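## Task

Lift the green can from the turntable and set it upright on the coaster, while every other can stays standing where it was on the turntable.

## Robot and tools

Robot: two Doosan M1013 six-joint arms, left_arm and right_arm, each with a Robotiq 140 two-finger gripper whose fingers can fold at a hinge. Bases in the scene frame: left_arm at (-0.075, +0.633, 0) m, right_arm at (+0.082, -0.544, 0) m, both facing nearly straight ahead. A camera stand sits behind the arms.

Frame: the scene frame has its origin at table-top height, midway between the arms; +x points out over the table, +y toward left_arm, +z up. Hand positions (metres), quaternions (wxyz) and velocities (m/s, rad/s) in results use this frame and may be off by a few centimetres. end_effector_position is the point between the closed pads; fingers point along the gripper's +z and open along its y. Fingertips extend about 33 mm past that point at small gaps, about 9 mm when wide open.

Row layout (used by both execute_actions and move): one flat list of 18 numbers covering both arms. First left_arm: six joint targets in radians (waist, shoulder, elbow, forearm roll, wrist pitch, wrist roll), then gripper position, force_limit, speed. Then the same nine for right_arm. Joint numbers are absolute target angles, not offsets. Ranges: elbow -2.792 to 2.792, the other five -6.283 to 6.283; targets more than 0.010 rad beyond these are refused. Gripper numbers are each in [-1, 1]: position +1 fully open (140 mm), pads touch near -0.8, -1 closes until blocked; force_limit from about 14 N (-1) to 58 N (+1) per pad on slow close; speed from about 30 mm/s (-1) to 250 mm/s (+1). Faster closing grips much harder. To leave a gripper unchanged, resend its previous three numbers.

execute_actions(actions, cameras): actions is a list of actions; each action is up to 15 rows, one per 1/30 s step, the last row held if fewer. An empty list returns state plus all camera images. cameras takes names (cam_low, cam_left_wrist, cam_right_wrist), ["all"] or [].

move(target, speed, blend, stop_force, zero, blocking, cameras): drives all joints along synchronized paths toward target, one 18-number row or a list of up to 15 rows. speed is rad/s for the joint with the farthest to go, 0.01 to 3.92 (default 0.5), one value or one per target. blend in rad rounds corners in a list (0 = stop at each). stop_force, 10 to 80 N, ends an arm's path when it feels that much push against its motion; use with slow speed for touching down, and leave it out when moving away from contact. zero (default true) resets the force baseline first. blocking=false returns after about 0.5 s while motion continues; not allowed with stop_force. Paths do not avoid obstacles. The result adds a move: line, e.g. done, off_target, moving, held, fault, and possibly limits=held.

wait(seconds 0 to 10, cameras) lets time pass holding commands. stop(cameras) brakes a running move. zoom_image(camera, region [x0,y0,x1,y1], at most 504 px each way) enlarges part of the latest image. read_manual gives licence texts only. finished_scene(scene 1 or 2) ends the scene irrevocably; the goal must hold without the robot.

Results: Joint positions, Joint velocities, Joint targets (angles currently being driven to), Joint torques, External joint torques, Flange force (gripper axes, includes held weight), Tool commands, Wrist depth (7x7 grid of mm distances per wrist camera, '-' for none), plus step readings for execute_actions. Gripper object_status: 0 moving, 1 blocked while opening, 2 blocked while closing (a grip), 3 at requested position or pads met. position_measured is in counts: 3 open, 75 about 100 mm, 139 about 60 mm, 200 about 20 mm, 230 pads together. To tighten a grip with status 2, raise force_limit and nudge position (-1 to -0.98). A 'joint command not followed' line means the inter-arm clearance check altered commands. 'joint sent to its limit' means a target was clipped.

Motion limits: joint speed tops at 2.09 rad/s (waist, shoulder), 3.14 (elbow), 3.93 (wrist joints); gripper speed capped at 1.8 m/s.

Gripping: grasp with the outer quarter of the pads for a reliable squeeze; deeper grasps can let the fingers fold and hold narrow cans loosely. Pressing fingertips into the table folds them quietly and spoils the next grip.

Avoid: anything falling off the table or being left off it; dropping or releasing a moving can; knocking the other cans; hitting the table or the other arm hard. Faults: contact torque at a joint limit (waist/shoulder 316, elbow 148, wrist joints 41.8 N m) or 144 N external force halts that arm for 10 s; if the arm's grip pins it, release first. Stiff arms fault easily if a target lies past firm contact. Sustained loads or stretched poses heat motors; MOTOR HOT warns of a 30 to 60 s over-temperature stop. Loose objects may occasionally get bumped by an outside push.

Each tool is called after "Call:" by a JSON object that holds its "fn" and its "kwargs".

## Session

Call:
{"fn": "execute_actions", "kwargs": {"actions": []}}

Scene clock: 0.00 s.
left_arm: end_effector_position=(+0.2668, +0.0827, +0.3064) position_measured=3 object_status=3 end_effector_quat_wxyz=(+0.470, +0.733, -0.274, +0.407) | right_arm: end_effector_position=(+0.8114, -0.1818, +0.3650) position_measured=3 object_status=3 end_effector_quat_wxyz=(-0.035, +0.946, -0.320, +0.034)
Joint positions: left_arm=[-0.925 -0.11 2.447 -2.621 0.592 3.835] | right_arm=[0.404 0.368 1.265 0.006 1.41 2.638]
Joint velocities: within noise
Joint torques (N m): no reading
External joint torques (N m): no reading
Flange force (N): no reading
Wrist depth (mm): cam_left_wrist=[1848 2567 - - - - 2888 / 2222 3122 3916 5501 3984 3851 3349 / 360 526 591 1027 4279 3667 424 / 370 325 536 768 910 649 131 / - 322 447 490 741 588 113 / 295 335 384 500 - 487 450 / - 339 - 426 - - -] | cam_right_wrist=[1369 1353 1301 1308 1259 442 434 / 1482 1445 1402 1369 482 463 457 / 1561 1571 1472 512 499 485 477 / 1561 137 556 532 479 470 128 / - 582 581 561 492 485 116 / - 640 614 546 525 509 474 / - - 671 581 548 544 520]
Joint targets: left_arm=[-0.925 -0.110 2.447 -2.621 0.592 3.835] | right_arm=[0.404 0.368 1.265 0.006 1.410 2.638]
Tool commands: left_gripper/position=+1.0 left_gripper/force_limit=+1.0 left_gripper/speed=+1.0 right_gripper/position=+1.0 right_gripper/force_limit=+1.0 right_gripper/speed=+1.0

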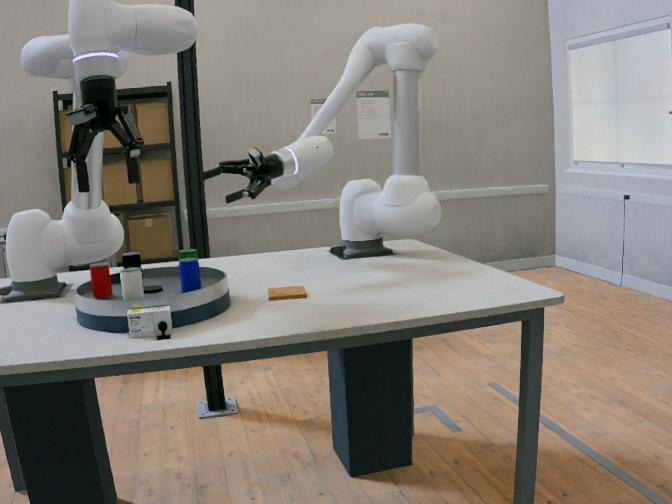

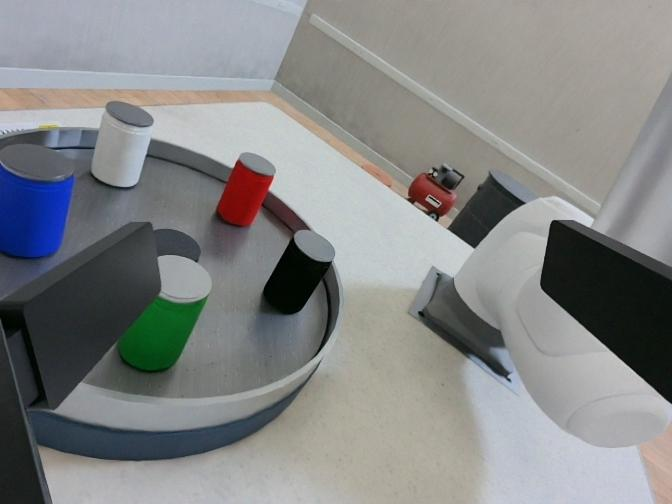

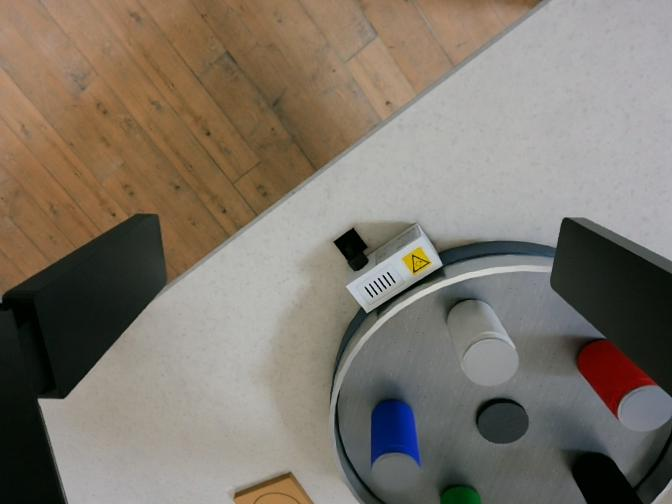

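Call:
{"fn": "move", "kwargs": {"target": [-0.985,0.477,1.149,-3.1416,-1.5156,4.70,1,-1,0,0.404,0.368,1.265,0.006,1.41,2.638,1,1,1], "speed": 1.0, "cameras": ["all"]}}

Scene clock: 6.47 s.
left_arm: end_effector_position=(+0.4446, -0.0458, +0.3184) position_measured=3 object_status=3 end_effector_quat_wxyz=(+0.015, +0.901, -0.427, +0.079) | right_arm: end_effector_position=(+0.8112, -0.1813, +0.3653) position_measured=3 object_status=3 end_effector_quat_wxyz=(-0.035, +0.946, -0.319, +0.034)
Joint positions: left_arm=[-0.979 0.413 1.29 -3.085 -1.287 4.606] | right_arm=[0.404 0.368 1.265 0.006 1.41 2.638]
Joint torques (N m): left_arm=[-2.59 -79.23 -43 -4.48 0.35 -0.63] | right_arm=[1.53 -76.05 -40.71 4.12 -0.22 -0.3]
External joint torques (N m): left_arm=[2.56 -4 1.24 0.39 0.09 0.63] | right_arm=[-1.64 -4.37 -2.02 0.21 -0.07 0.29]
Flange force (N): left_arm=[-9.4 -4.4 -0.2] | right_arm=[0.5 2.9 -3.9]
Wrist depth (mm): cam_left_wrist=[- 385 299 378 374 371 - / - 392 392 386 383 383 383 / - 403 404 403 396 396 394 / - 132 413 410 412 316 128 / - 131 - 426 422 - 113 / - 499 497 501 497 - 495 / 524 - - - - - 506] | cam_right_wrist=[1369 1338 1338 1286 1259 448 432 / 1454 1419 1454 1369 472 464 457 / 1561 1501 1454 515 515 493 469 / 1637 137 551 528 483 472 128 / - 581 588 560 493 482 116 / - 641 618 542 516 512 498 / - 681 654 574 550 544 538]
Joint targets: left_arm=[-0.979 0.413 1.290 -3.085 -1.287 4.606] | right_arm=[0.404 0.368 1.265 0.006 1.410 2.638]
move: held (left_arm; a check stopped the path); limits=held; left_arm: the wrist pitch is farthest, 0.228 rad from its target
joint command not followed: on one or more control steps a check withheld the commanded joint targets of the left arm, and it was not sent them on those steps.
cause: the commanded joint targets, or the way to them, would bring a part of the robot too close to another arm (a part of this arm just beyond the forearm roll and a part of the right arm just beyond the shoulder, 31 mm apart when this arm was first held).

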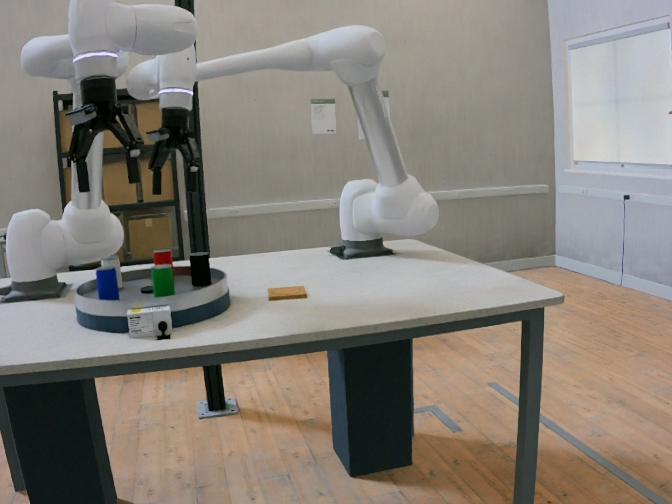

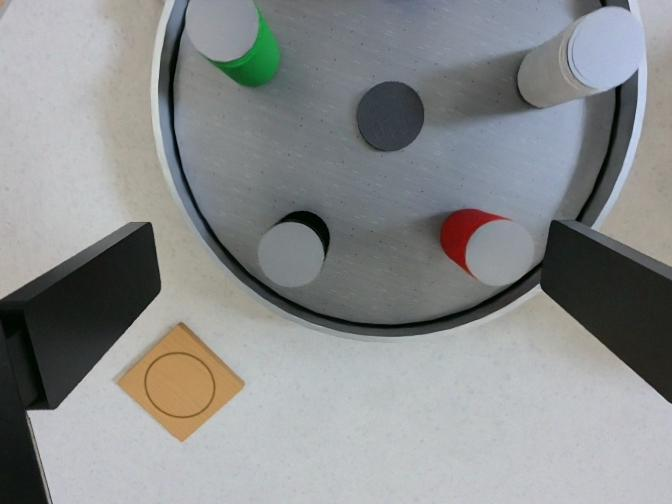

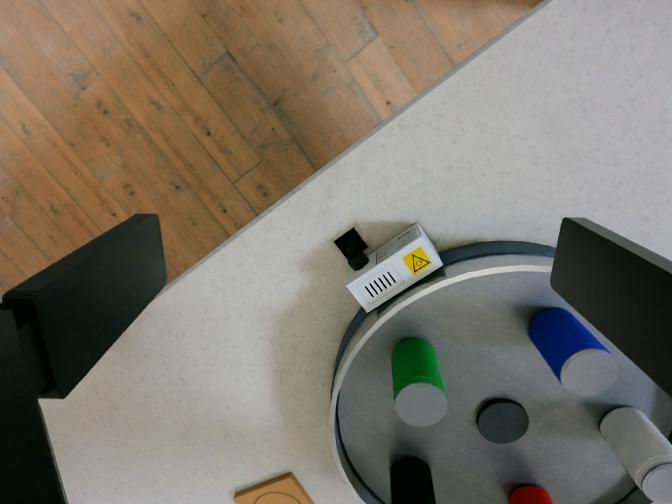

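Call:
{"fn": "move", "kwargs": {"target": [-0.8896,0.4547,1.254,-3.1416,-1.4329,5.394,1,-1,1,-0.2,0.368,1.265,0.006,1.41,2.638,1,1,1], "speed": 0.8, "cameras": ["cam_left_wrist"]}}

Call:
{"fn": "wait", "kwargs": {"seconds": 4, "cameras": ["cam_left_wrist"]}}

Scene clock: 13.13 s.
left_arm: end_effector_position=(+0.4716, +0.0130, +0.3001) position_measured=3 object_status=3 end_effector_quat_wxyz=(+0.000, +0.707, -0.707, +0.000) | right_arm: end_effector_position=(+0.8882, -0.6595, +0.3654) position_measured=3 object_status=3 end_effector_quat_wxyz=(-0.024, +0.809, -0.586, +0.043)
Joint positions: left_arm=[-0.89 0.455 1.254 -3.142 -1.433 5.394] | right_arm=[-0.2 0.368 1.265 0.006 1.41 2.638]
Joint torques (N m): left_arm=[-2.37 -82.5 -42.72 -4.74 0.07 -0.59] | right_arm=[1.98 -76 -41.03 4.14 -0.24 -0.33]
External joint torques (N m): left_arm=[2.6 -3.98 1.47 0.49 -0.05 0.59] | right_arm=[-2.18 -4.14 -1.56 0.16 -0.06 0.33]
Flange force (N): left_arm=[-10.2 3.8 1.1] | right_arm=[0.7 3.9 -3.2]
Wrist depth (mm): cam_left_wrist=[330 339 341 343 344 344 335 / - 353 357 360 355 285 - / 434 423 374 382 379 437 - / - 141 453 374 - 453 131 / - 142 - 484 490 - 113 / 526 508 507 487 540 - 537 / - 535 - 578 526 - -] | cam_right_wrist=[1385 1345 1315 1323 1286 441 438 / 1436 1436 1410 1369 492 463 455 / 1530 1510 1454 1445 501 488 477 / 1626 137 1582 1501 523 512 128 / - 1672 1660 1561 553 557 116 / 1873 1774 1747 1454 585 574 574 / 1951 1984 1903 669 619 613 597]
Joint targets: left_arm=[-0.890 0.455 1.254 -3.142 -1.433 5.394] | right_arm=[-0.200 0.368 1.265 0.006 1.410 2.638]
move: done
Images, in order (width x height): cam_left_wrist 672x504.

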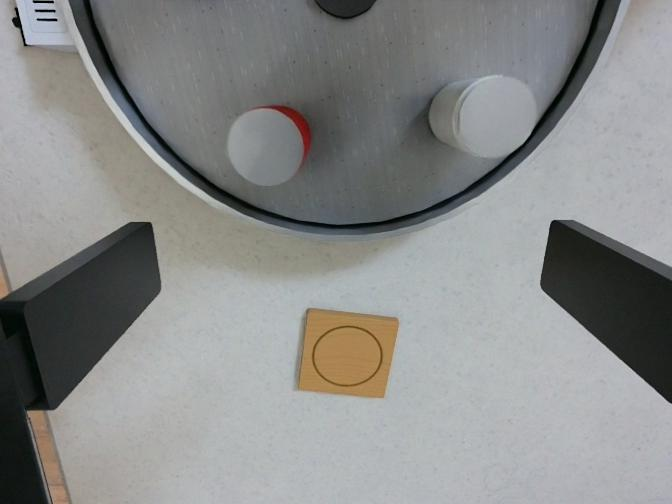

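Scene clock: 17.13 s.
left_arm: end_effector_position=(+0.4716, +0.0130, +0.3001) position_measured=3 object_status=3 end_effector_quat_wxyz=(+0.000, +0.707, -0.707, +0.000) | right_arm: end_effector_position=(+0.8882, -0.6597, +0.3653) position_measured=3 object_status=3 end_effector_quat_wxyz=(-0.024, +0.808, -0.586, +0.043)
Joint positions: left_arm=[-0.89 0.455 1.254 -3.142 -1.433 5.394] | right_arm=[-0.2 0.368 1.265 0.006 1.41 2.638]
Joint torques (N m): left_arm=[-2.43 -82.58 -42.78 -4.69 0.02 -0.53] | right_arm=[1.44 -75.97 -40.95 4.12 -0.25 -0.32]
External joint torques (N m): left_arm=[2.24 -4.1 1.43 0.41 0 0.53] | right_arm=[-2.03 -4.17 -1.64 0.16 -0.05 0.32]
Flange force (N): left_arm=[-10.0 4.3 1.1] | right_arm=[0.6 3.6 -3.4]
Wrist depth (mm): cam_left_wrist=[331 339 343 343 343 290 352 / - 355 360 357 363 363 - / - - 370 383 381 386 - / - 132 - 398 - - 124 / - 141 - 484 - - 113 / - 525 532 502 - - - / - - 569 - 579 - -] | cam_right_wrist=[1345 1361 1330 1301 1252 441 435 / 1427 1436 1385 1345 495 467 456 / 1571 1501 1491 1445 499 490 478 / 1603 137 1571 1540 531 512 128 / - 1649 1637 1593 542 548 115 / 1873 1815 1801 1951 588 581 - / 1984 2036 1919 641 603 614 600]
Joint targets: left_arm=[-0.890 0.455 1.254 -3.142 -1.433 5.394] | right_arm=[-0.200 0.368 1.265 0.006 1.410 2.638]
Tool commands: left_gripper/position=+1.0 left_gripper/force_limit=-1.0 left_gripper/speed=+1.0 right_gripper/position=+1.0 right_gripper/force_limit=+1.0 right_gripper/speed=+1.0
wait: 4.00 s; at rest by 0.17 s
Images, in order (width x height): cam_left_wrist 672x504.

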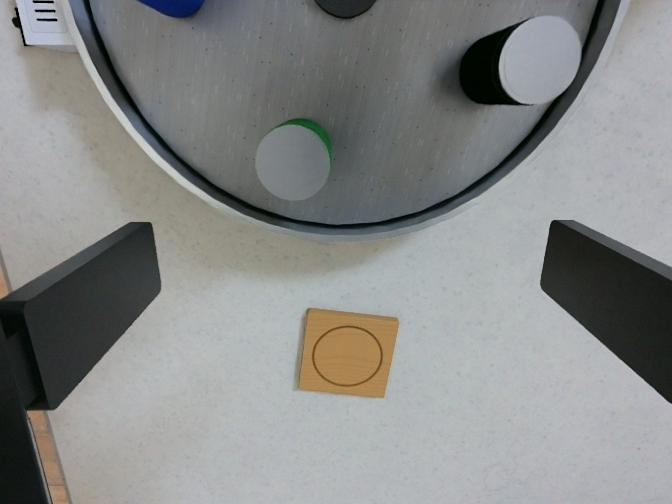

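Call:
{"fn": "move", "kwargs": {"target": [-0.9867,0.4071,1.3242,-3.1416,-1.4103,4.669,1,-1,1,-0.2,0.368,1.265,0.006,1.41,2.638,1,1,1], "speed": 0.8, "cameras": ["cam_left_wrist"]}}

Call:
{"fn": "wait", "kwargs": {"seconds": 0.5, "cameras": ["cam_left_wrist"]}}

Call:
{"fn": "wait", "kwargs": {"seconds": 2, "cameras": ["cam_left_wrist"]}}

Call:
{"fn": "wait", "kwargs": {"seconds": 2, "cameras": ["cam_left_wrist"]}}

Call:
{"fn": "wait", "kwargs": {"seconds": 2, "cameras": ["cam_left_wrist"]}}

Call:
{"fn": "wait", "kwargs": {"seconds": 2, "cameras": ["cam_left_wrist"]}}

Scene clock: 21.53 s.
left_arm: end_effector_position=(+0.3932, -0.0132, +0.3000) position_measured=3 object_status=3 end_effector_quat_wxyz=(+0.000, +0.891, -0.455, +0.000) | right_arm: end_effector_position=(+0.8882, -0.6597, +0.3653) position_measured=3 object_status=3 end_effector_quat_wxyz=(-0.024, +0.808, -0.586, +0.043)
Joint positions: left_arm=[-0.987 0.407 1.324 -3.142 -1.41 4.669] | right_arm=[-0.2 0.368 1.265 0.006 1.41 2.638]
Joint torques (N m): left_arm=[-2.26 -77.79 -42.53 -4.63 0.01 -0.36] | right_arm=[1.5 -75.96 -40.94 4.12 -0.26 -0.32]
External joint torques (N m): left_arm=[2.17 -3.98 1.4 0.4 0.03 0.36] | right_arm=[-2.01 -4.43 -1.83 0.19 -0.04 0.32]
Flange force (N): left_arm=[-9.8 -3.2 1.0] | right_arm=[0.6 3.6 -3.7]
Wrist depth (mm): cam_left_wrist=[- 341 341 341 343 343 339 / - 355 359 362 359 282 - / - 433 377 383 383 379 - / - 142 - 395 382 - 125 / - 467 - 504 - 502 113 / - - - - - 524 - / - 557 573 576 - - -] | cam_right_wrist=[1369 1345 1369 1323 1272 444 436 / 1454 1419 1369 1377 493 467 455 / 1510 1520 1463 1427 498 483 481 / 1550 137 1582 1520 531 515 128 / - 1672 1615 1550 551 543 116 / 1935 1760 1774 619 591 578 571 / 1935 1903 1919 645 626 597 -]
Joint targets: left_arm=[-0.987 0.407 1.324 -3.142 -1.410 4.669] | right_arm=[-0.200 0.368 1.265 0.006 1.410 2.638]
move: done
Images, in order (width x height): cam_left_wrist 672x504.

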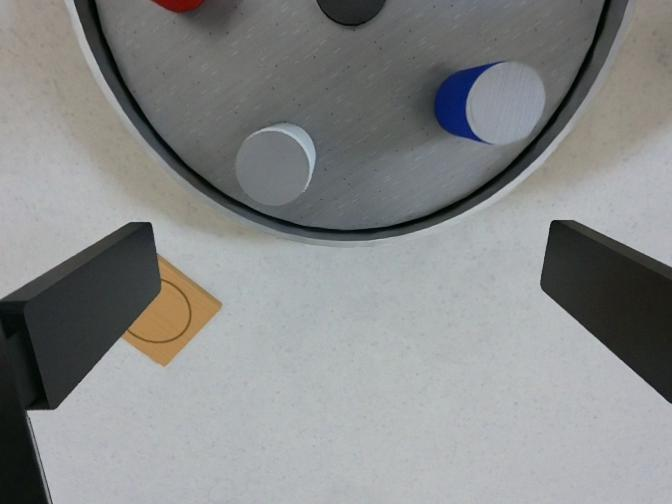

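Scene clock: 22.03 s.
left_arm: end_effector_position=(+0.3931, -0.0132, +0.3000) position_measured=3 object_status=3 end_effector_quat_wxyz=(+0.000, +0.891, -0.455, +0.000) | right_arm: end_effector_position=(+0.8882, -0.6597, +0.3653) position_measured=3 object_status=3 end_effector_quat_wxyz=(-0.024, +0.808, -0.586, +0.043)
Joint positions: left_arm=[-0.987 0.407 1.324 -3.142 -1.41 4.669] | right_arm=[-0.2 0.368 1.265 0.006 1.41 2.638]
Joint torques (N m): left_arm=[-2.52 -78.25 -42.56 -4.7 0.01 -0.56] | right_arm=[1.59 -75.86 -40.88 4.13 -0.31 -0.36]
External joint torques (N m): left_arm=[2.34 -3.64 1.33 0.46 0.02 0.56] | right_arm=[-1.2 -4.42 -1.75 0.21 0.01 0.35]
Flange force (N): left_arm=[-9.0 -3.6 1.0] | right_arm=[-0.4 3.2 -3.7]
Wrist depth (mm): cam_left_wrist=[- 261 338 341 343 267 331 / - 355 360 361 362 360 414 / - - 376 368 379 376 - / - 141 - 384 - - 124 / - 468 487 - - - 113 / - - 548 513 529 544 - / - 588 564 555 550 - -] | cam_right_wrist=[1393 1361 1330 1265 1272 444 433 / 1491 1393 1385 1369 1330 465 458 / 1550 1501 1482 1427 511 477 477 / 1615 137 1530 1520 530 521 128 / - 1672 1649 1603 555 547 116 / 1984 1829 1721 613 572 574 564 / 2036 1951 1919 648 624 602 610]
Joint targets: left_arm=[-0.987 0.407 1.324 -3.142 -1.410 4.669] | right_arm=[-0.200 0.368 1.265 0.006 1.410 2.638]
Tool commands: left_gripper/position=+1.0 left_gripper/force_limit=-1.0 left_gripper/speed=+1.0 right_gripper/position=+1.0 right_gripper/force_limit=+1.0 right_gripper/speed=+1.0
wait: 0.50 s; at rest by 0.17 s
Images, in order (width x height): cam_left_wrist 672x504.

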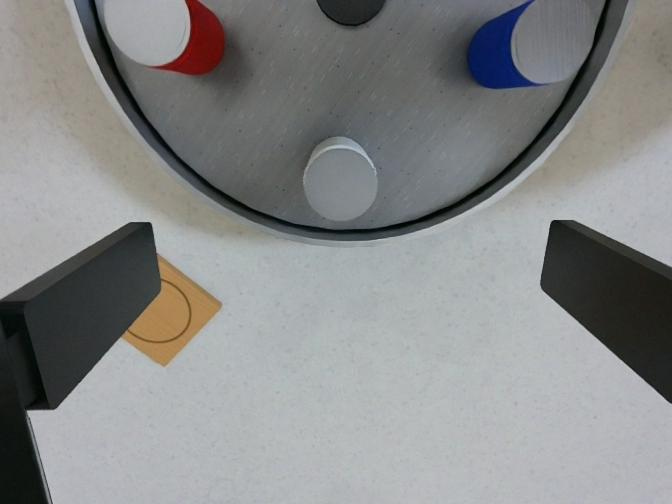

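Scene clock: 24.03 s.
left_arm: end_effector_position=(+0.3931, -0.0132, +0.3000) position_measured=3 object_status=3 end_effector_quat_wxyz=(+0.000, +0.891, -0.455, +0.000) | right_arm: end_effector_position=(+0.8882, -0.6597, +0.3653) position_measured=3 object_status=3 end_effector_quat_wxyz=(-0.024, +0.808, -0.586, +0.043)
Joint positions: left_arm=[-0.987 0.407 1.324 -3.142 -1.41 4.669] | right_arm=[-0.2 0.368 1.265 0.006 1.41 2.638]
Joint torques (N m): left_arm=[-2.22 -78.14 -42.6 -4.67 0.06 -0.55] | right_arm=[1.24 -75.78 -40.94 4.13 -0.27 -0.29]
External joint torques (N m): left_arm=[2.25 -3.78 1.45 0.45 -0.02 0.55] | right_arm=[-1.31 -4.44 -1.63 0.17 -0.03 0.28]
Flange force (N): left_arm=[-9.5 -3.5 1.0] | right_arm=[-0.3 3.6 -3.5]
Wrist depth (mm): cam_left_wrist=[329 333 336 341 342 306 394 / - 358 360 362 361 362 410 / - 429 378 374 379 368 - / - 141 - 376 459 146 124 / - 468 497 - - - 113 / - 528 540 - 523 531 - / 554 - 564 - 562 572 -] | cam_right_wrist=[1361 1338 1323 1286 1265 441 434 / 1472 1445 1410 1369 492 466 457 / 1540 1501 1510 1436 503 484 474 / 1561 137 1561 1530 527 516 129 / - 1637 1684 1561 553 542 116 / 1829 1829 1801 616 596 578 578 / 1951 2018 1919 640 611 599 599]
Joint targets: left_arm=[-0.987 0.407 1.324 -3.142 -1.410 4.669] | right_arm=[-0.200 0.368 1.265 0.006 1.410 2.638]
Tool commands: left_gripper/position=+1.0 left_gripper/force_limit=-1.0 left_gripper/speed=+1.0 right_gripper/position=+1.0 right_gripper/force_limit=+1.0 right_gripper/speed=+1.0
wait: 2.00 s; at rest by 0.17 s
Images, in order (width x height): cam_left_wrist 672x504.

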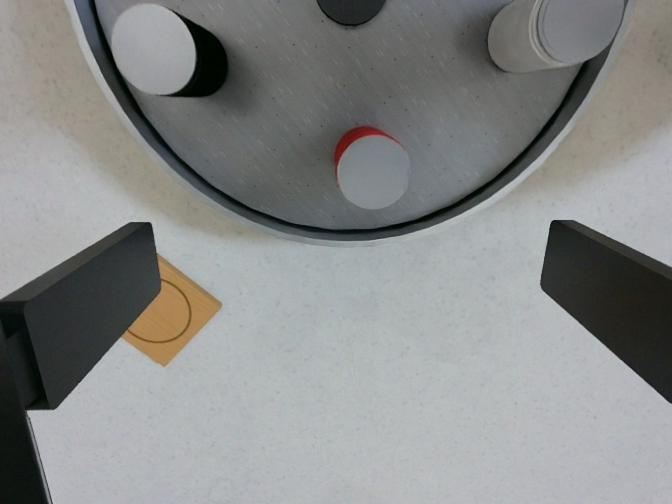

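Scene clock: 26.03 s.
left_arm: end_effector_position=(+0.3931, -0.0132, +0.3000) position_measured=3 object_status=3 end_effector_quat_wxyz=(+0.000, +0.891, -0.455, +0.000) | right_arm: end_effector_position=(+0.8882, -0.6597, +0.3653) position_measured=3 object_status=3 end_effector_quat_wxyz=(-0.024, +0.808, -0.586, +0.043)
Joint positions: left_arm=[-0.987 0.407 1.324 -3.142 -1.41 4.669] | right_arm=[-0.2 0.368 1.265 0.006 1.41 2.638]
Joint torques (N m): left_arm=[-2.37 -77.97 -42.63 -4.65 0.06 -0.53] | right_arm=[1.28 -76.53 -41.24 4.03 -0.32 -0.33]
External joint torques (N m): left_arm=[2.4 -4.38 1.3 0.41 -0.02 0.53] | right_arm=[-1.45 -3.71 -1.38 0.28 0.02 0.32]
Flange force (N): left_arm=[-10.1 -3.7 0.7] | right_arm=[0.1 3.1 -3.0]
Wrist depth (mm): cam_left_wrist=[386 267 339 341 343 342 345 / - 350 360 359 361 362 - / - 431 378 381 373 384 442 / - 143 459 401 465 147 127 / - 472 - - - - 113 / - - - 528 - - - / - - - 532 - - -] | cam_right_wrist=[1410 1361 1301 1308 1239 450 437 / 1482 1436 1393 1361 493 464 457 / 1561 1501 1445 1445 507 - 482 / 1593 137 1603 1540 527 515 128 / - 128 1696 1649 561 546 116 / 1919 1829 1760 1709 588 568 577 / 2001 2018 2018 652 628 599 -]
Joint targets: left_arm=[-0.987 0.407 1.324 -3.142 -1.410 4.669] | right_arm=[-0.200 0.368 1.265 0.006 1.410 2.638]
Tool commands: left_gripper/position=+1.0 left_gripper/force_limit=-1.0 left_gripper/speed=+1.0 right_gripper/position=+1.0 right_gripper/force_limit=+1.0 right_gripper/speed=+1.0
wait: 2.00 s; at rest by 0.17 s
Images, in order (width x height): cam_left_wrist 672x504.

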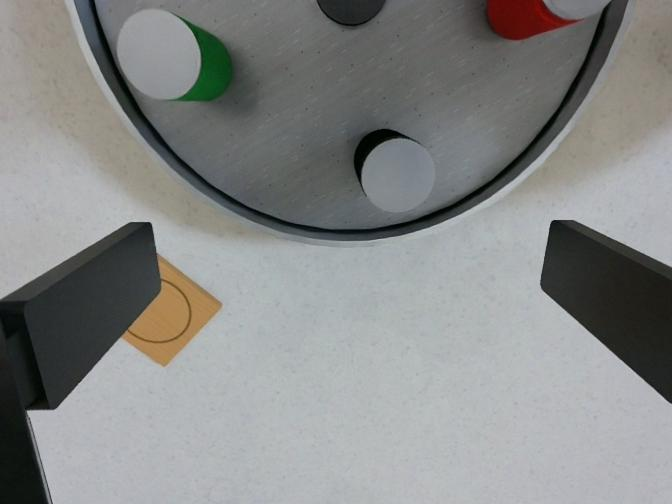

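Scene clock: 28.03 s.
left_arm: end_effector_position=(+0.3931, -0.0132, +0.3000) position_measured=3 object_status=3 end_effector_quat_wxyz=(+0.000, +0.891, -0.455, +0.000) | right_arm: end_effector_position=(+0.8882, -0.6597, +0.3653) position_measured=3 object_status=3 end_effector_quat_wxyz=(-0.024, +0.808, -0.586, +0.043)
Joint positions: left_arm=[-0.987 0.407 1.324 -3.142 -1.41 4.669] | right_arm=[-0.2 0.368 1.265 0.006 1.41 2.638]
Joint torques (N m): left_arm=[-2.3 -78.07 -42.61 -4.67 0.02 -0.55] | right_arm=[1.64 -75.58 -41.1 4.12 -0.28 -0.33]
External joint torques (N m): left_arm=[2.63 -4.12 1.4 0.45 0.01 0.55] | right_arm=[-1.53 -4.75 -1.58 0.22 -0.02 0.32]
Flange force (N): left_arm=[-9.9 -4.0 0.9] | right_arm=[-0.4 4.3 -3.5]
Wrist depth (mm): cam_left_wrist=[- 332 338 342 342 344 340 / - 344 359 361 360 359 - / 429 - 377 381 366 379 439 / 444 141 462 378 - 455 131 / - 470 - - - - 113 / - 517 557 - - - - / - - 520 - 570 - -] | cam_right_wrist=[1369 1353 1308 1293 1301 439 430 / 1472 1419 1393 1385 1188 464 455 / 1540 1491 1472 1410 498 486 479 / 1582 137 1593 1510 526 510 128 / - 1660 1734 1561 567 550 116 / 1858 1829 1747 614 590 585 578 / 2018 1951 1903 645 628 594 -]
Joint targets: left_arm=[-0.987 0.407 1.324 -3.142 -1.410 4.669] | right_arm=[-0.200 0.368 1.265 0.006 1.410 2.638]
Tool commands: left_gripper/position=+1.0 left_gripper/force_limit=-1.0 left_gripper/speed=+1.0 right_gripper/position=+1.0 right_gripper/force_limit=+1.0 right_gripper/speed=+1.0
wait: 2.00 s; at rest by 0.17 s
Images, in order (width x height): cam_left_wrist 672x504.

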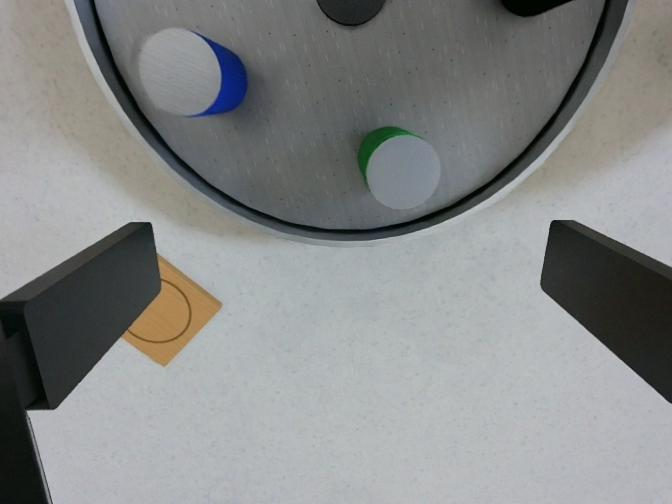

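Scene clock: 30.03 s.
left_arm: end_effector_position=(+0.3931, -0.0132, +0.3000) position_measured=3 object_status=3 end_effector_quat_wxyz=(+0.000, +0.891, -0.455, +0.000) | right_arm: end_effector_position=(+0.8882, -0.6597, +0.3653) position_measured=3 object_status=3 end_effector_quat_wxyz=(-0.024, +0.808, -0.586, +0.043)
Joint positions: left_arm=[-0.987 0.407 1.324 -3.142 -1.41 4.669] | right_arm=[-0.2 0.368 1.265 0.006 1.41 2.638]
Joint torques (N m): left_arm=[-2.12 -77.9 -42.58 -4.64 0.05 -0.52] | right_arm=[1.24 -76 -41.12 4.04 -0.19 -0.35]
External joint torques (N m): left_arm=[1.68 -4.28 1.27 0.39 -0.01 0.52] | right_arm=[-1.54 -4.21 -1.52 0.27 -0.11 0.34]
Flange force (N): left_arm=[-9.9 -2.8 0.7] | right_arm=[-0.1 3.7 -3.1]
Wrist depth (mm): cam_left_wrist=[383 341 342 342 343 345 342 / - 340 353 360 358 364 410 / - 431 377 383 363 382 426 / - 142 - 375 446 458 124 / - 468 496 490 - - 113 / - - - - 520 - - / - - 559 568 - - 569] | cam_right_wrist=[1385 1345 1338 1293 1265 441 439 / 1445 1427 1427 1361 1315 466 453 / 1550 1501 1463 1410 505 490 481 / 1615 137 1530 1520 526 507 128 / - 1603 1696 1615 559 537 116 / 1903 1829 1774 608 587 584 570 / 1967 1967 1858 679 624 597 596]
Joint targets: left_arm=[-0.987 0.407 1.324 -3.142 -1.410 4.669] | right_arm=[-0.200 0.368 1.265 0.006 1.410 2.638]
Tool commands: left_gripper/position=+1.0 left_gripper/force_limit=-1.0 left_gripper/speed=+1.0 right_gripper/position=+1.0 right_gripper/force_limit=+1.0 right_gripper/speed=+1.0
wait: 2.00 s; at rest by 0.17 s
Images, in order (width x height): cam_left_wrist 672x504.

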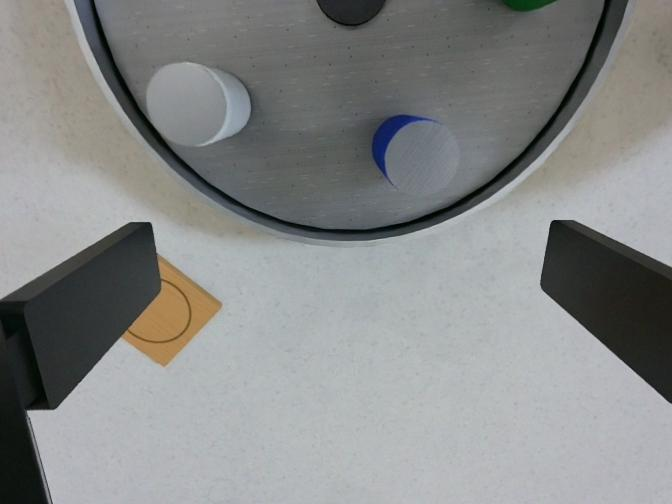

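Call:
{"fn": "move", "kwargs": {"target": [-0.902,0.4601,1.4772,-3.1416,-1.2043,4.669,0.45,-0.2,0,-0.2,0.368,1.265,0.006,1.41,2.638,1,1,1], "cameras": ["cam_left_wrist"]}}

Call:
{"fn": "wait", "kwargs": {"seconds": 1, "cameras": ["cam_left_wrist"]}}

Call:
{"fn": "wait", "kwargs": {"seconds": 1, "cameras": ["cam_left_wrist"]}}

Call:
{"fn": "wait", "kwargs": {"seconds": 0.6, "cameras": ["cam_left_wrist"]}}

Scene clock: 35.80 s.
left_arm: end_effector_position=(+0.4460, +0.0288, +0.1753) position_measured=72 object_status=3 end_effector_quat_wxyz=(+0.000, +0.909, -0.416, +0.000) | right_arm: end_effector_position=(+0.8882, -0.6597, +0.3653) position_measured=3 object_status=3 end_effector_quat_wxyz=(-0.024, +0.808, -0.586, +0.043)
Joint positions: left_arm=[-0.902 0.46 1.477 -3.142 -1.204 4.669] | right_arm=[-0.2 0.368 1.265 0.006 1.41 2.638]
Joint torques (N m): left_arm=[-2.81 -80.42 -39.95 -4.41 -0.04 -0.52] | right_arm=[1.05 -75.84 -40.99 4.13 -0.26 -0.28]
External joint torques (N m): left_arm=[2.82 -3.81 1.15 0.43 0.07 0.52] | right_arm=[-0.97 -4.48 -1.68 0.19 -0.04 0.28]
Flange force (N): left_arm=[-8.3 -4.2 -0.9] | right_arm=[-0.7 3.4 -3.5]
Wrist depth (mm): cam_left_wrist=[279 225 229 227 230 231 230 / 286 233 236 157 242 243 241 / - - 248 167 258 256 205 / 322 116 155 268 271 146 265 / - 105 347 - 275 118 87 / - 358 370 - - - 65 / - - 398 406 - - -] | cam_right_wrist=[1369 1369 1353 1308 1245 443 433 / 1445 1454 1427 1338 493 460 455 / 1491 1491 1482 1463 501 486 481 / 1571 137 1593 - 525 511 128 / - 1684 1626 1593 550 550 116 / 1843 1815 1787 613 597 572 574 / 2001 1984 1951 634 623 597 599]
Joint targets: left_arm=[-0.902 0.460 1.477 -3.142 -1.204 4.669] | right_arm=[-0.200 0.368 1.265 0.006 1.410 2.638]
move: done
Images, in order (width x height): cam_left_wrist 672x504.

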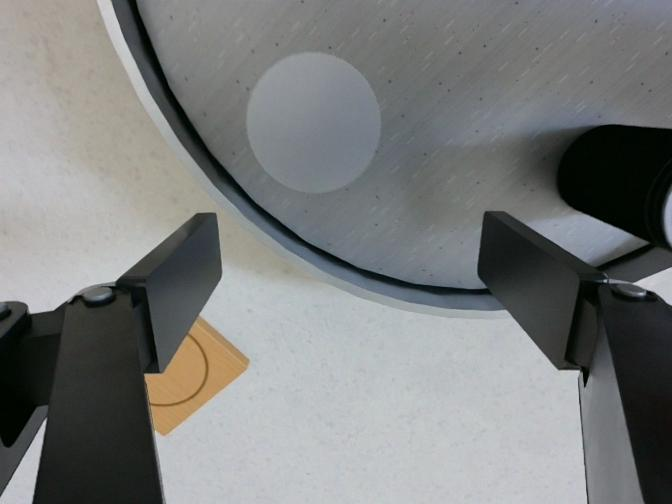

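Scene clock: 36.80 s.
left_arm: end_effector_position=(+0.4461, +0.0289, +0.1752) position_measured=72 object_status=3 end_effector_quat_wxyz=(+0.000, +0.909, -0.416, +0.000) | right_arm: end_effector_position=(+0.8882, -0.6597, +0.3653) position_measured=3 object_status=3 end_effector_quat_wxyz=(-0.024, +0.808, -0.586, +0.043)
Joint positions: left_arm=[-0.902 0.46 1.477 -3.142 -1.204 4.669] | right_arm=[-0.2 0.368 1.265 0.006 1.41 2.638]
Joint torques (N m): left_arm=[-2.28 -80.61 -40.09 -4.4 0.03 -0.52] | right_arm=[1.4 -75.66 -41.09 4.09 -0.27 -0.34]
External joint torques (N m): left_arm=[2.34 -3.85 1.24 0.41 0.01 0.52] | right_arm=[-1.64 -4.4 -1.4 0.2 -0.02 0.34]
Flange force (N): left_arm=[-8.6 -3.6 -1.0] | right_arm=[-0.2 4.3 -3.1]
Wrist depth (mm): cam_left_wrist=[- 225 229 229 230 231 232 / - 234 241 241 241 243 244 / - 311 252 256 236 189 259 / 326 116 253 268 268 146 268 / - 105 - - 348 118 87 / - 357 368 - - - 65 / - - - 400 - - -] | cam_right_wrist=[1393 1353 1301 1330 1286 429 434 / 1463 1419 1427 1369 500 468 456 / 1571 1530 1501 1419 500 488 477 / 1571 137 1571 1501 537 511 128 / - 1672 1660 1582 557 552 116 / 1888 1815 1787 613 584 565 568 / 2018 1919 1919 643 624 616 599]
Joint targets: left_arm=[-0.902 0.460 1.477 -3.142 -1.204 4.669] | right_arm=[-0.200 0.368 1.265 0.006 1.410 2.638]
Tool commands: left_gripper/position=+0.45 left_gripper/force_limit=-0.2 left_gripper/speed=+0.0 right_gripper/position=+1.0 right_gripper/force_limit=+1.0 right_gripper/speed=+1.0
wait: 1.00 s; at rest by 0.17 s
Images, in order (width x height): cam_left_wrist 672x504.

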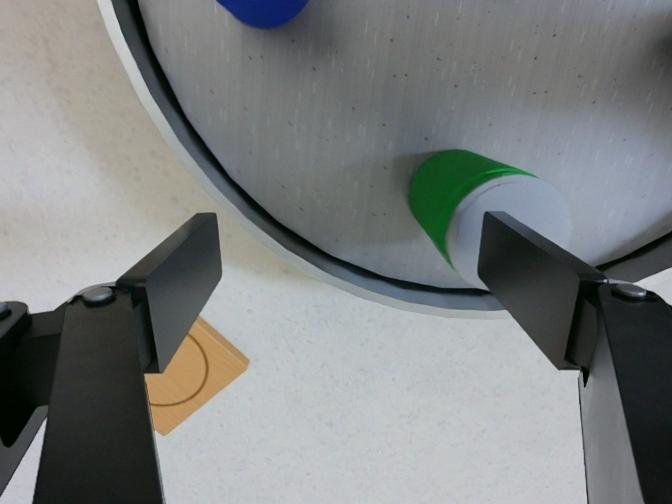

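Scene clock: 37.80 s.
left_arm: end_effector_position=(+0.4461, +0.0289, +0.1752) position_measured=72 object_status=3 end_effector_quat_wxyz=(+0.000, +0.909, -0.416, +0.000) | right_arm: end_effector_position=(+0.8882, -0.6597, +0.3653) position_measured=3 object_status=3 end_effector_quat_wxyz=(-0.024, +0.808, -0.586, +0.043)
Joint positions: left_arm=[-0.902 0.46 1.477 -3.142 -1.204 4.669] | right_arm=[-0.2 0.368 1.265 0.006 1.41 2.638]
Joint torques (N m): left_arm=[-2.28 -80.6 -40.22 -4.44 0.06 -0.56] | right_arm=[1.13 -76.1 -40.87 4.12 -0.23 -0.3]
External joint torques (N m): left_arm=[2.29 -3.49 1.49 0.46 -0.03 0.56] | right_arm=[-1.39 -4 -1.66 0.17 -0.07 0.29]
Flange force (N): left_arm=[-8.5 -3.6 -0.5] | right_arm=[0.1 3.0 -3.3]
Wrist depth (mm): cam_left_wrist=[- 227 228 230 230 230 231 / - 230 241 158 239 242 239 / 309 307 252 165 257 258 202 / 325 125 236 268 273 146 268 / - 105 343 - 260 118 87 / - 357 365 - 379 - 65 / - - - 391 - - -] | cam_right_wrist=[1419 1353 1338 1279 1279 442 434 / 1454 1419 1385 1410 481 463 455 / 1530 1510 1454 1445 498 489 479 / 1582 137 1582 1501 525 517 128 / - 1660 1649 1603 559 548 115 / 1903 1843 1747 616 588 570 571 / 2018 1984 1903 667 623 591 -]
Joint targets: left_arm=[-0.902 0.460 1.477 -3.142 -1.204 4.669] | right_arm=[-0.200 0.368 1.265 0.006 1.410 2.638]
Tool commands: left_gripper/position=+0.45 left_gripper/force_limit=-0.2 left_gripper/speed=+0.0 right_gripper/position=+1.0 right_gripper/force_limit=+1.0 right_gripper/speed=+1.0
wait: 1.00 s; at rest by 0.17 s
Images, in order (width x height): cam_left_wrist 672x504.

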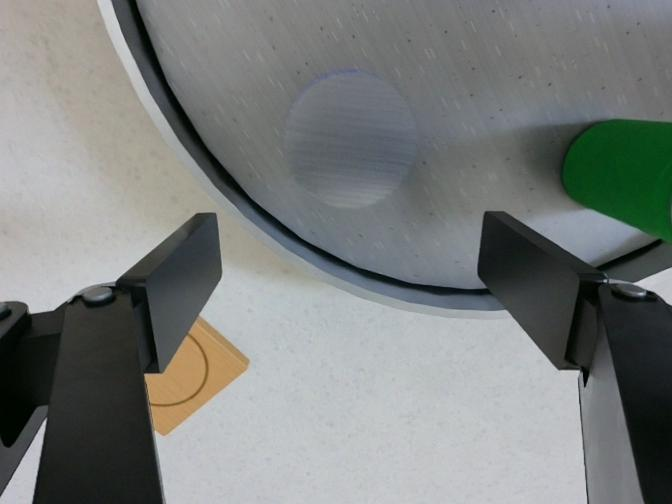

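Scene clock: 38.40 s.
left_arm: end_effector_position=(+0.4461, +0.0289, +0.1752) position_measured=72 object_status=3 end_effector_quat_wxyz=(+0.000, +0.909, -0.416, +0.000) | right_arm: end_effector_position=(+0.8882, -0.6597, +0.3653) position_measured=3 object_status=3 end_effector_quat_wxyz=(-0.024, +0.808, -0.586, +0.043)
Joint positions: left_arm=[-0.902 0.46 1.477 -3.142 -1.204 4.669] | right_arm=[-0.2 0.368 1.265 0.006 1.41 2.638]
Joint torques (N m): left_arm=[-2.63 -80.77 -40.13 -4.43 0.03 -0.57] | right_arm=[1.5 -75.54 -40.94 4.12 -0.28 -0.33]
External joint torques (N m): left_arm=[2.84 -3.84 1.22 0.45 0.01 0.57] | right_arm=[-1.82 -4.52 -1.54 0.18 -0.01 0.32]
Flange force (N): left_arm=[-8.5 -4.3 -1.0] | right_arm=[0.1 4.2 -3.4]
Wrist depth (mm): cam_left_wrist=[- 226 228 229 229 230 231 / - 228 240 241 240 243 243 / - - 253 256 170 252 257 / - 116 155 268 178 146 268 / - 105 354 - 267 118 87 / - 356 367 - 381 379 65 / - - - - - - -] | cam_right_wrist=[1385 1345 1345 1286 1308 444 443 / 1472 1427 1393 1369 493 464 455 / 1540 1501 1491 1482 500 486 479 / 1615 137 1571 1550 - 509 128 / - 1660 1696 1582 559 550 115 / 1919 1801 1747 611 619 570 577 / 1967 1935 1888 645 623 600 597]
Joint targets: left_arm=[-0.902 0.460 1.477 -3.142 -1.204 4.669] | right_arm=[-0.200 0.368 1.265 0.006 1.410 2.638]
Tool commands: left_gripper/position=+0.45 left_gripper/force_limit=-0.2 left_gripper/speed=+0.0 right_gripper/position=+1.0 right_gripper/force_limit=+1.0 right_gripper/speed=+1.0
wait: 0.60 s; at rest by 0.17 s
Images, in order (width x height): cam_left_wrist 672x504.

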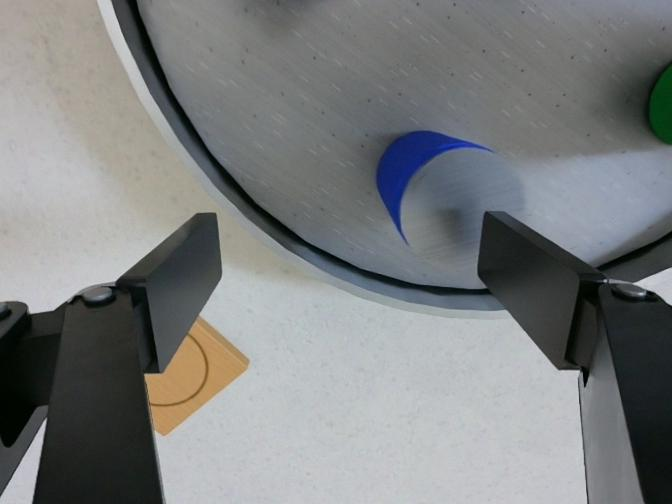

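Call:
{"fn": "wait", "kwargs": {"seconds": 5.5}}

Call:
{"fn": "move", "kwargs": {"target": [[-0.965,0.4822,1.5114,-3.1416,-1.148,4.669,0.45,-0.2,0,-0.2,0.368,1.265,0.006,1.41,2.638,1,1,1],[-1.1,0.4822,1.5114,-3.1416,-1.148,4.669,0.45,-0.2,0,-0.2,0.368,1.265,0.006,1.41,2.638,1,1,1]], "blend": 0.02, "speed": 0.113, "blocking": false}}

Call:
{"fn": "move", "kwargs": {"target": [[-0.965,0.4822,1.5114,-3.1416,-1.148,4.669,-1,-0.2,0,-0.2,0.368,1.265,0.006,1.41,2.638,1,1,1],[-1.1,0.4822,1.5114,-3.1416,-1.148,4.669,-1,-0.2,0,-0.2,0.368,1.265,0.006,1.41,2.638,1,1,1]], "blend": 0.02, "speed": 0.113, "blocking": false, "cameras": ["cam_left_wrist"]}}

Call:
{"fn": "wait", "kwargs": {"seconds": 0.2, "cameras": ["cam_left_wrist"]}}

Call:
{"fn": "move", "kwargs": {"target": [-1.12,0.42,1.3786,-3.1416,-1.3429,4.669,-1,-0.2,0,-0.2,0.368,1.265,0.006,1.41,2.638,1,1,1], "speed": 0.25, "cameras": ["cam_left_wrist","cam_low"]}}

Scene clock: 45.17 s.
left_arm: end_effector_position=(+0.4461, +0.0289, +0.1752) position_measured=72 object_status=3 end_effector_quat_wxyz=(+0.000, +0.909, -0.416, +0.000) | right_arm: end_effector_position=(+0.8882, -0.6597, +0.3653) position_measured=3 object_status=3 end_effector_quat_wxyz=(-0.024, +0.808, -0.586, +0.043)
Joint positions: left_arm=[-0.902 0.46 1.477 -3.142 -1.204 4.669] | right_arm=[-0.2 0.368 1.265 0.006 1.41 2.638]
Joint torques (N m): left_arm=[-2.28 -80.67 -40.19 -4.4 0.01 -0.55] | right_arm=[1.65 -76.3 -40.96 4.15 -0.25 -0.31]
External joint torques (N m): left_arm=[2.46 -3.94 1.26 0.41 0.02 0.55] | right_arm=[-1.89 -3.84 -1.67 0.16 -0.05 0.3]
Flange force (N): left_arm=[-8.7 -3.8 -1.0] | right_arm=[0.8 3.0 -3.3]
Wrist depth (mm): cam_left_wrist=[283 226 228 229 229 232 231 / - 232 239 160 240 243 241 / - - 248 167 256 257 223 / 326 116 237 268 272 145 268 / - 105 342 - 275 118 87 / - 356 368 363 367 - 65 / - - - - - - -] | cam_right_wrist=[1361 1361 1315 1293 1286 443 439 / 1445 1436 1402 1393 494 462 448 / 1571 1482 1491 1427 505 487 496 / 1637 137 1530 1520 530 512 128 / - 1649 1649 1582 553 551 116 / 1903 1815 1709 610 591 572 565 / 1951 1951 1888 643 628 597 -]
Joint targets: left_arm=[-0.902 0.460 1.477 -3.142 -1.204 4.669] | right_arm=[-0.200 0.368 1.265 0.006 1.410 2.638]
Tool commands: left_gripper/position=+0.45 left_gripper/force_limit=-0.2 left_gripper/speed=+0.0 right_gripper/position=+1.0 right_gripper/force_limit=+1.0 right_gripper/speed=+1.0
wait: 5.50 s; at rest from the start

Scene clock: 45.67 s.
left_arm: end_effector_position=(+0.4199, +0.0069, +0.1513) position_measured=72 object_status=3 end_effector_quat_wxyz=(+0.000, +0.900, -0.436, +0.000) end_effector_velocity=(-0.070, -0.055, -0.057) end_effector_angular_velocity=(+0.000, +0.000, -0.112) | right_arm: end_effector_position=(+0.8882, -0.6597, +0.3653) position_measured=3 object_status=3 end_effector_quat_wxyz=(-0.024, +0.808, -0.586, +0.043)
Joint positions: left_arm=[-0.945 0.475 1.5 -3.142 -1.166 4.669] | right_arm=[-0.2 0.368 1.265 0.006 1.41 2.638]
Joint velocities: left_arm=[-0.112 0.036 0.056 0 0.091 0] | right_arm=[within noise]
Joint torques (N m): left_arm=[-2.87 -82.63 -40.73 -4.36 -0.22 -0.56] | right_arm=[1.22 -75.97 -40.91 4.11 -0.28 -0.33]
External joint torques (N m): left_arm=[2.99 -3.23 2.01 0.39 0.26 0.56] | right_arm=[-1 -4.38 -1.74 0.22 -0.01 0.32]
Flange force (N): left_arm=[-9.5 -4.5 0.3] | right_arm=[-0.5 3.1 -3.6]
Wrist depth (mm): cam_left_wrist=[206 208 208 209 210 210 210 / 203 219 220 221 221 222 219 / - 227 233 148 229 235 236 / - 116 242 154 159 145 244 / - 105 321 253 252 118 87 / - 329 - 337 351 - 65 / - - - - - - -] | cam_right_wrist=[1353 1338 1338 1293 1265 445 436 / 1472 1419 1419 1369 1293 464 460 / 1540 1520 1436 1419 501 483 482 / - 137 1550 1501 532 509 128 / - 1684 1709 1626 548 550 115 / 1873 1801 1774 605 593 579 575 / 1935 2036 1858 647 623 594 -]
Joint targets: left_arm=[-0.956 0.479 1.506 -3.142 -1.157 4.669] | right_arm=[-0.200 0.368 1.265 0.006 1.410 2.638]
Tool commands: left_gripper/position=+0.45 left_gripper/force_limit=-0.2 left_gripper/speed=+0.0 right_gripper/position=+1.0 right_gripper/force_limit=+1.0 right_gripper/speed=+1.0
move: running; path passed 0 of 2 targets; left_arm: the waist is farthest, 0.155 rad from its target

Scene clock: 46.17 s.
left_arm: end_effector_position=(+0.4071, -0.0029, +0.1401) position_measured=155 object_status=0 end_effector_quat_wxyz=(+0.000, +0.896, -0.445, +0.000) | right_arm: end_effector_position=(+0.8882, -0.6597, +0.3653) position_measured=3 object_status=3 end_effector_quat_wxyz=(-0.024, +0.808, -0.586, +0.043)
Joint positions: left_arm=[-0.965 0.482 1.511 -3.142 -1.148 4.669] | right_arm=[-0.2 0.368 1.265 0.006 1.41 2.638]
Joint torques (N m): left_arm=[1.27 -69.68 -31.33 -2.73 0.4 -0.53] | right_arm=[1.08 -75.86 -40.96 4.09 -0.3 -0.27]
External joint torques (N m): left_arm=[-0.92 -16.32 -6.87 -1.18 -0.35 0.53] | right_arm=[-0.99 -4.49 -1.68 0.24 0 0.26]
Flange force (N): left_arm=[-7.9 0.5 -17.7] | right_arm=[-0.6 3.4 -3.6]
Wrist depth (mm): cam_left_wrist=[149 167 197 197 199 198 199 / 206 208 208 208 208 209 210 / 209 220 219 161 218 221 223 / 294 216 142 140 140 235 230 / - - 87 149 146 93 86 / - - 68 - - - 74 / - - - - - - -] | cam_right_wrist=[1353 1377 1338 1315 1293 440 434 / 1463 1419 1377 1361 1194 465 452 / 1520 1510 1472 1454 500 486 479 / 1603 137 1550 1501 524 513 128 / - 1660 1660 1540 559 548 116 / 1888 1801 1760 613 588 571 575 / 2018 1984 1935 641 611 600 602]
Joint targets: left_arm=[-0.965 0.482 1.511 -3.142 -1.148 4.669] | right_arm=[-0.200 0.368 1.265 0.006 1.410 2.638]
Tool commands: left_gripper/position=-1.0 left_gripper/force_limit=-0.2 left_gripper/speed=+0.0 right_gripper/position=+1.0 right_gripper/force_limit=+1.0 right_gripper/speed=+1.0
earlier move: replaced; path passed 0 of 2 targets
move: running; path passed 1 of 2 targets; blend cut to 0 rad at target 1; left_arm: the waist is farthest, 0.135 rad from its target
Images, in order (width x height): cam_left_wrist 672x504.

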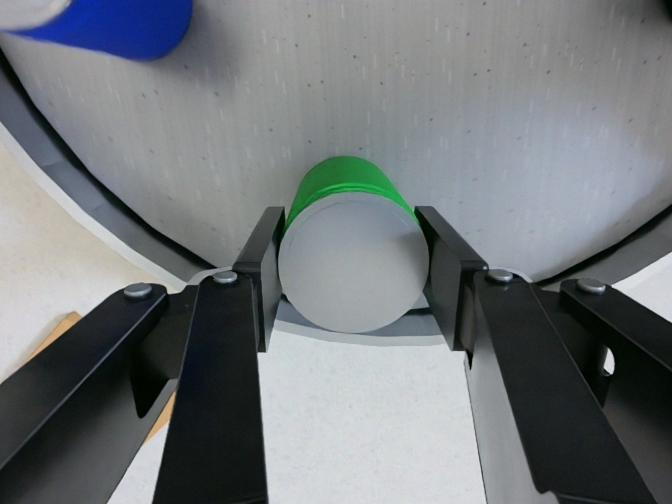

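Scene clock: 46.37 s.
left_arm: end_effector_position=(+0.4065, -0.0033, +0.1400) position_measured=155 object_status=2 end_effector_quat_wxyz=(+0.000, +0.895, -0.445, +0.000) end_effector_velocity=(-0.023, -0.017, -0.001) end_effector_angular_velocity=(+0.001, +0.000, -0.035) | right_arm: end_effector_position=(+0.8882, -0.6597, +0.3653) position_measured=3 object_status=3 end_effector_quat_wxyz=(-0.024, +0.808, -0.586, +0.043)
Joint positions: left_arm=[-0.966 0.482 1.511 -3.142 -1.148 4.669] | right_arm=[-0.2 0.368 1.265 0.006 1.41 2.638]
Joint velocities: left_arm=[-0.035 0 0.001 0 0.001 0] | right_arm=[within noise]
Joint torques (N m): left_arm=[-4.42 -67.69 -30.69 -2.79 0.5 -0.55] | right_arm=[1.57 -75.82 -41.02 4.11 -0.24 -0.28]
External joint torques (N m): left_arm=[-0.99 -17.46 -7.33 -1.27 -0.46 0.56] | right_arm=[-0.9 -4.72 -1.7 0.24 -0.06 0.28]
Flange force (N): left_arm=[-8.5 0.5 -19.1] | right_arm=[-0.9 3.7 -3.6]
Wrist depth (mm): cam_left_wrist=[119 134 197 198 197 198 199 / 208 207 208 208 209 210 211 / 205 220 219 161 218 222 222 / 291 220 142 140 140 235 229 / - - 87 147 146 93 89 / - - - - - - 74 / - - - - - - -] | cam_right_wrist=[1410 1338 1353 1308 1259 443 434 / 1427 1419 1361 1330 491 481 454 / 1520 1530 1510 1419 499 488 477 / 1660 137 1571 1540 525 516 128 / - 1637 1747 1615 552 551 115 / 1935 1815 1801 621 593 575 572 / 1984 2001 1919 640 611 591 -]
Joint targets: left_arm=[-0.971 0.482 1.511 -3.142 -1.148 4.669] | right_arm=[-0.200 0.368 1.265 0.006 1.410 2.638]
Tool commands: left_gripper/position=-1.0 left_gripper/force_limit=-0.2 left_gripper/speed=+0.0 right_gripper/position=+1.0 right_gripper/force_limit=+1.0 right_gripper/speed=+1.0
earlier move: running; path passed 1 of 2 targets; blend cut to 0 rad at target 1; left_arm: the waist is farthest, 0.134 rad from its target
wait: 0.20 s; no rest
Images, in order (width x height): cam_left_wrist 672x504.

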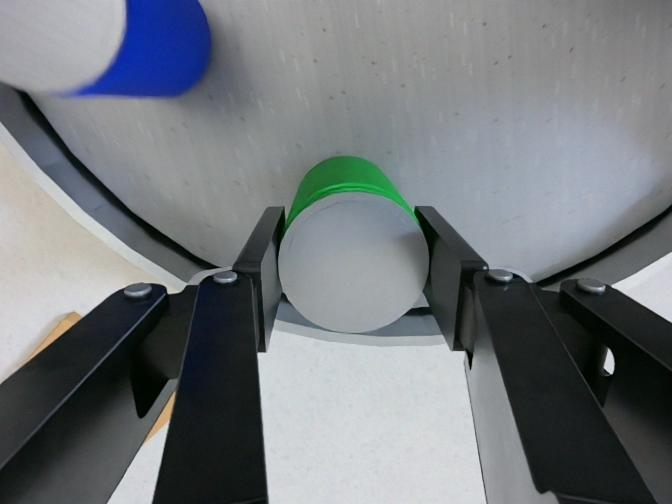

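Scene clock: 47.60 s.
left_arm: end_effector_position=(+0.3032, -0.0697, +0.2597) position_measured=155 object_status=2 end_effector_quat_wxyz=(+0.000, +0.859, -0.513, +0.000) | right_arm: end_effector_position=(+0.8882, -0.6597, +0.3653) position_measured=3 object_status=3 end_effector_quat_wxyz=(-0.024, +0.808, -0.586, +0.043)
Joint positions: left_arm=[-1.12 0.42 1.379 -3.142 -1.343 4.669] | right_arm=[-0.2 0.368 1.265 0.006 1.41 2.638]
Joint torques (N m): left_arm=[-0.93 -79.38 -42.77 -4.59 -0.04 -0.52] | right_arm=[1.21 -76.15 -40.93 4.06 -0.18 -0.31]
External joint torques (N m): left_arm=[0.93 -3.04 2.32 0.44 0.07 0.52] | right_arm=[-1.65 -4.04 -1.75 0.26 -0.13 0.3]
Flange force (N): left_arm=[-10.3 -1.8 2.0] | right_arm=[0.4 3.1 -3.3]
Wrist depth (mm): cam_left_wrist=[304 304 305 306 303 - 358 / 320 320 321 323 318 - 374 / 335 253 336 158 338 420 401 / 327 351 142 140 139 - - / - - 87 146 140 93 86 / - - - 483 - - 74 / - - - - - - -] | cam_right_wrist=[1369 1361 1353 1315 1286 443 437 / 1427 1402 1410 1361 1308 466 458 / 1561 1510 1454 1427 503 487 479 / 1561 137 1603 1561 525 507 128 / - 1660 1649 1603 553 544 116 / 1919 1774 1760 613 591 579 572 / 2001 1967 1858 631 623 602 594]
Joint targets: left_arm=[-1.120 0.420 1.379 -3.142 -1.343 4.669] | right_arm=[-0.200 0.368 1.265 0.006 1.410 2.638]
earlier move: replaced; path passed 1 of 2 targets; blend cut to 0 rad at target 1
move: done
Images, in order (width x height): cam_low 672x504, cam_left_wrist 672x504.

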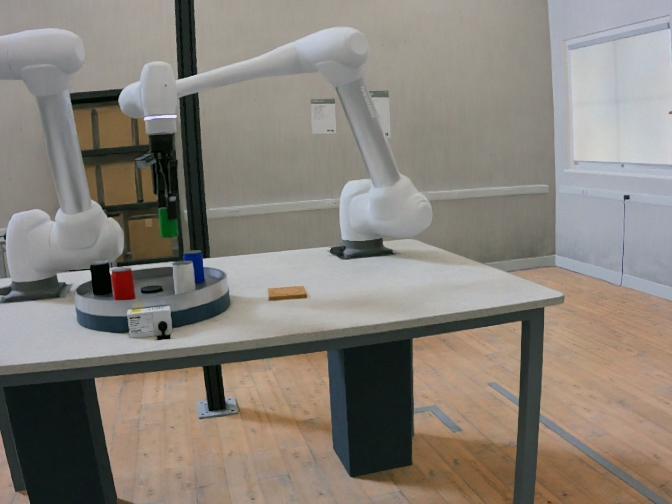

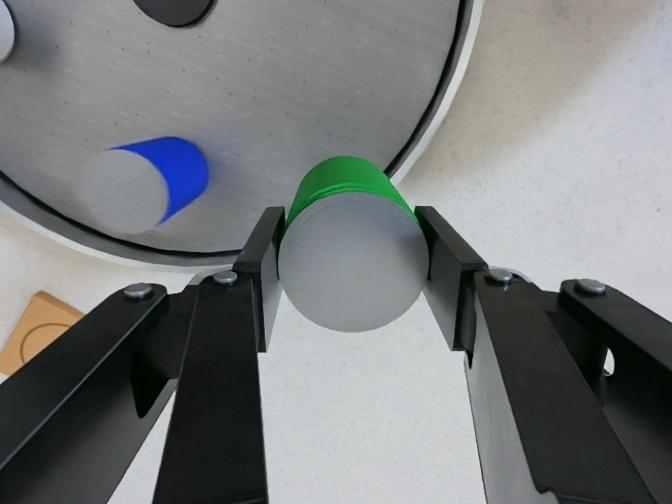

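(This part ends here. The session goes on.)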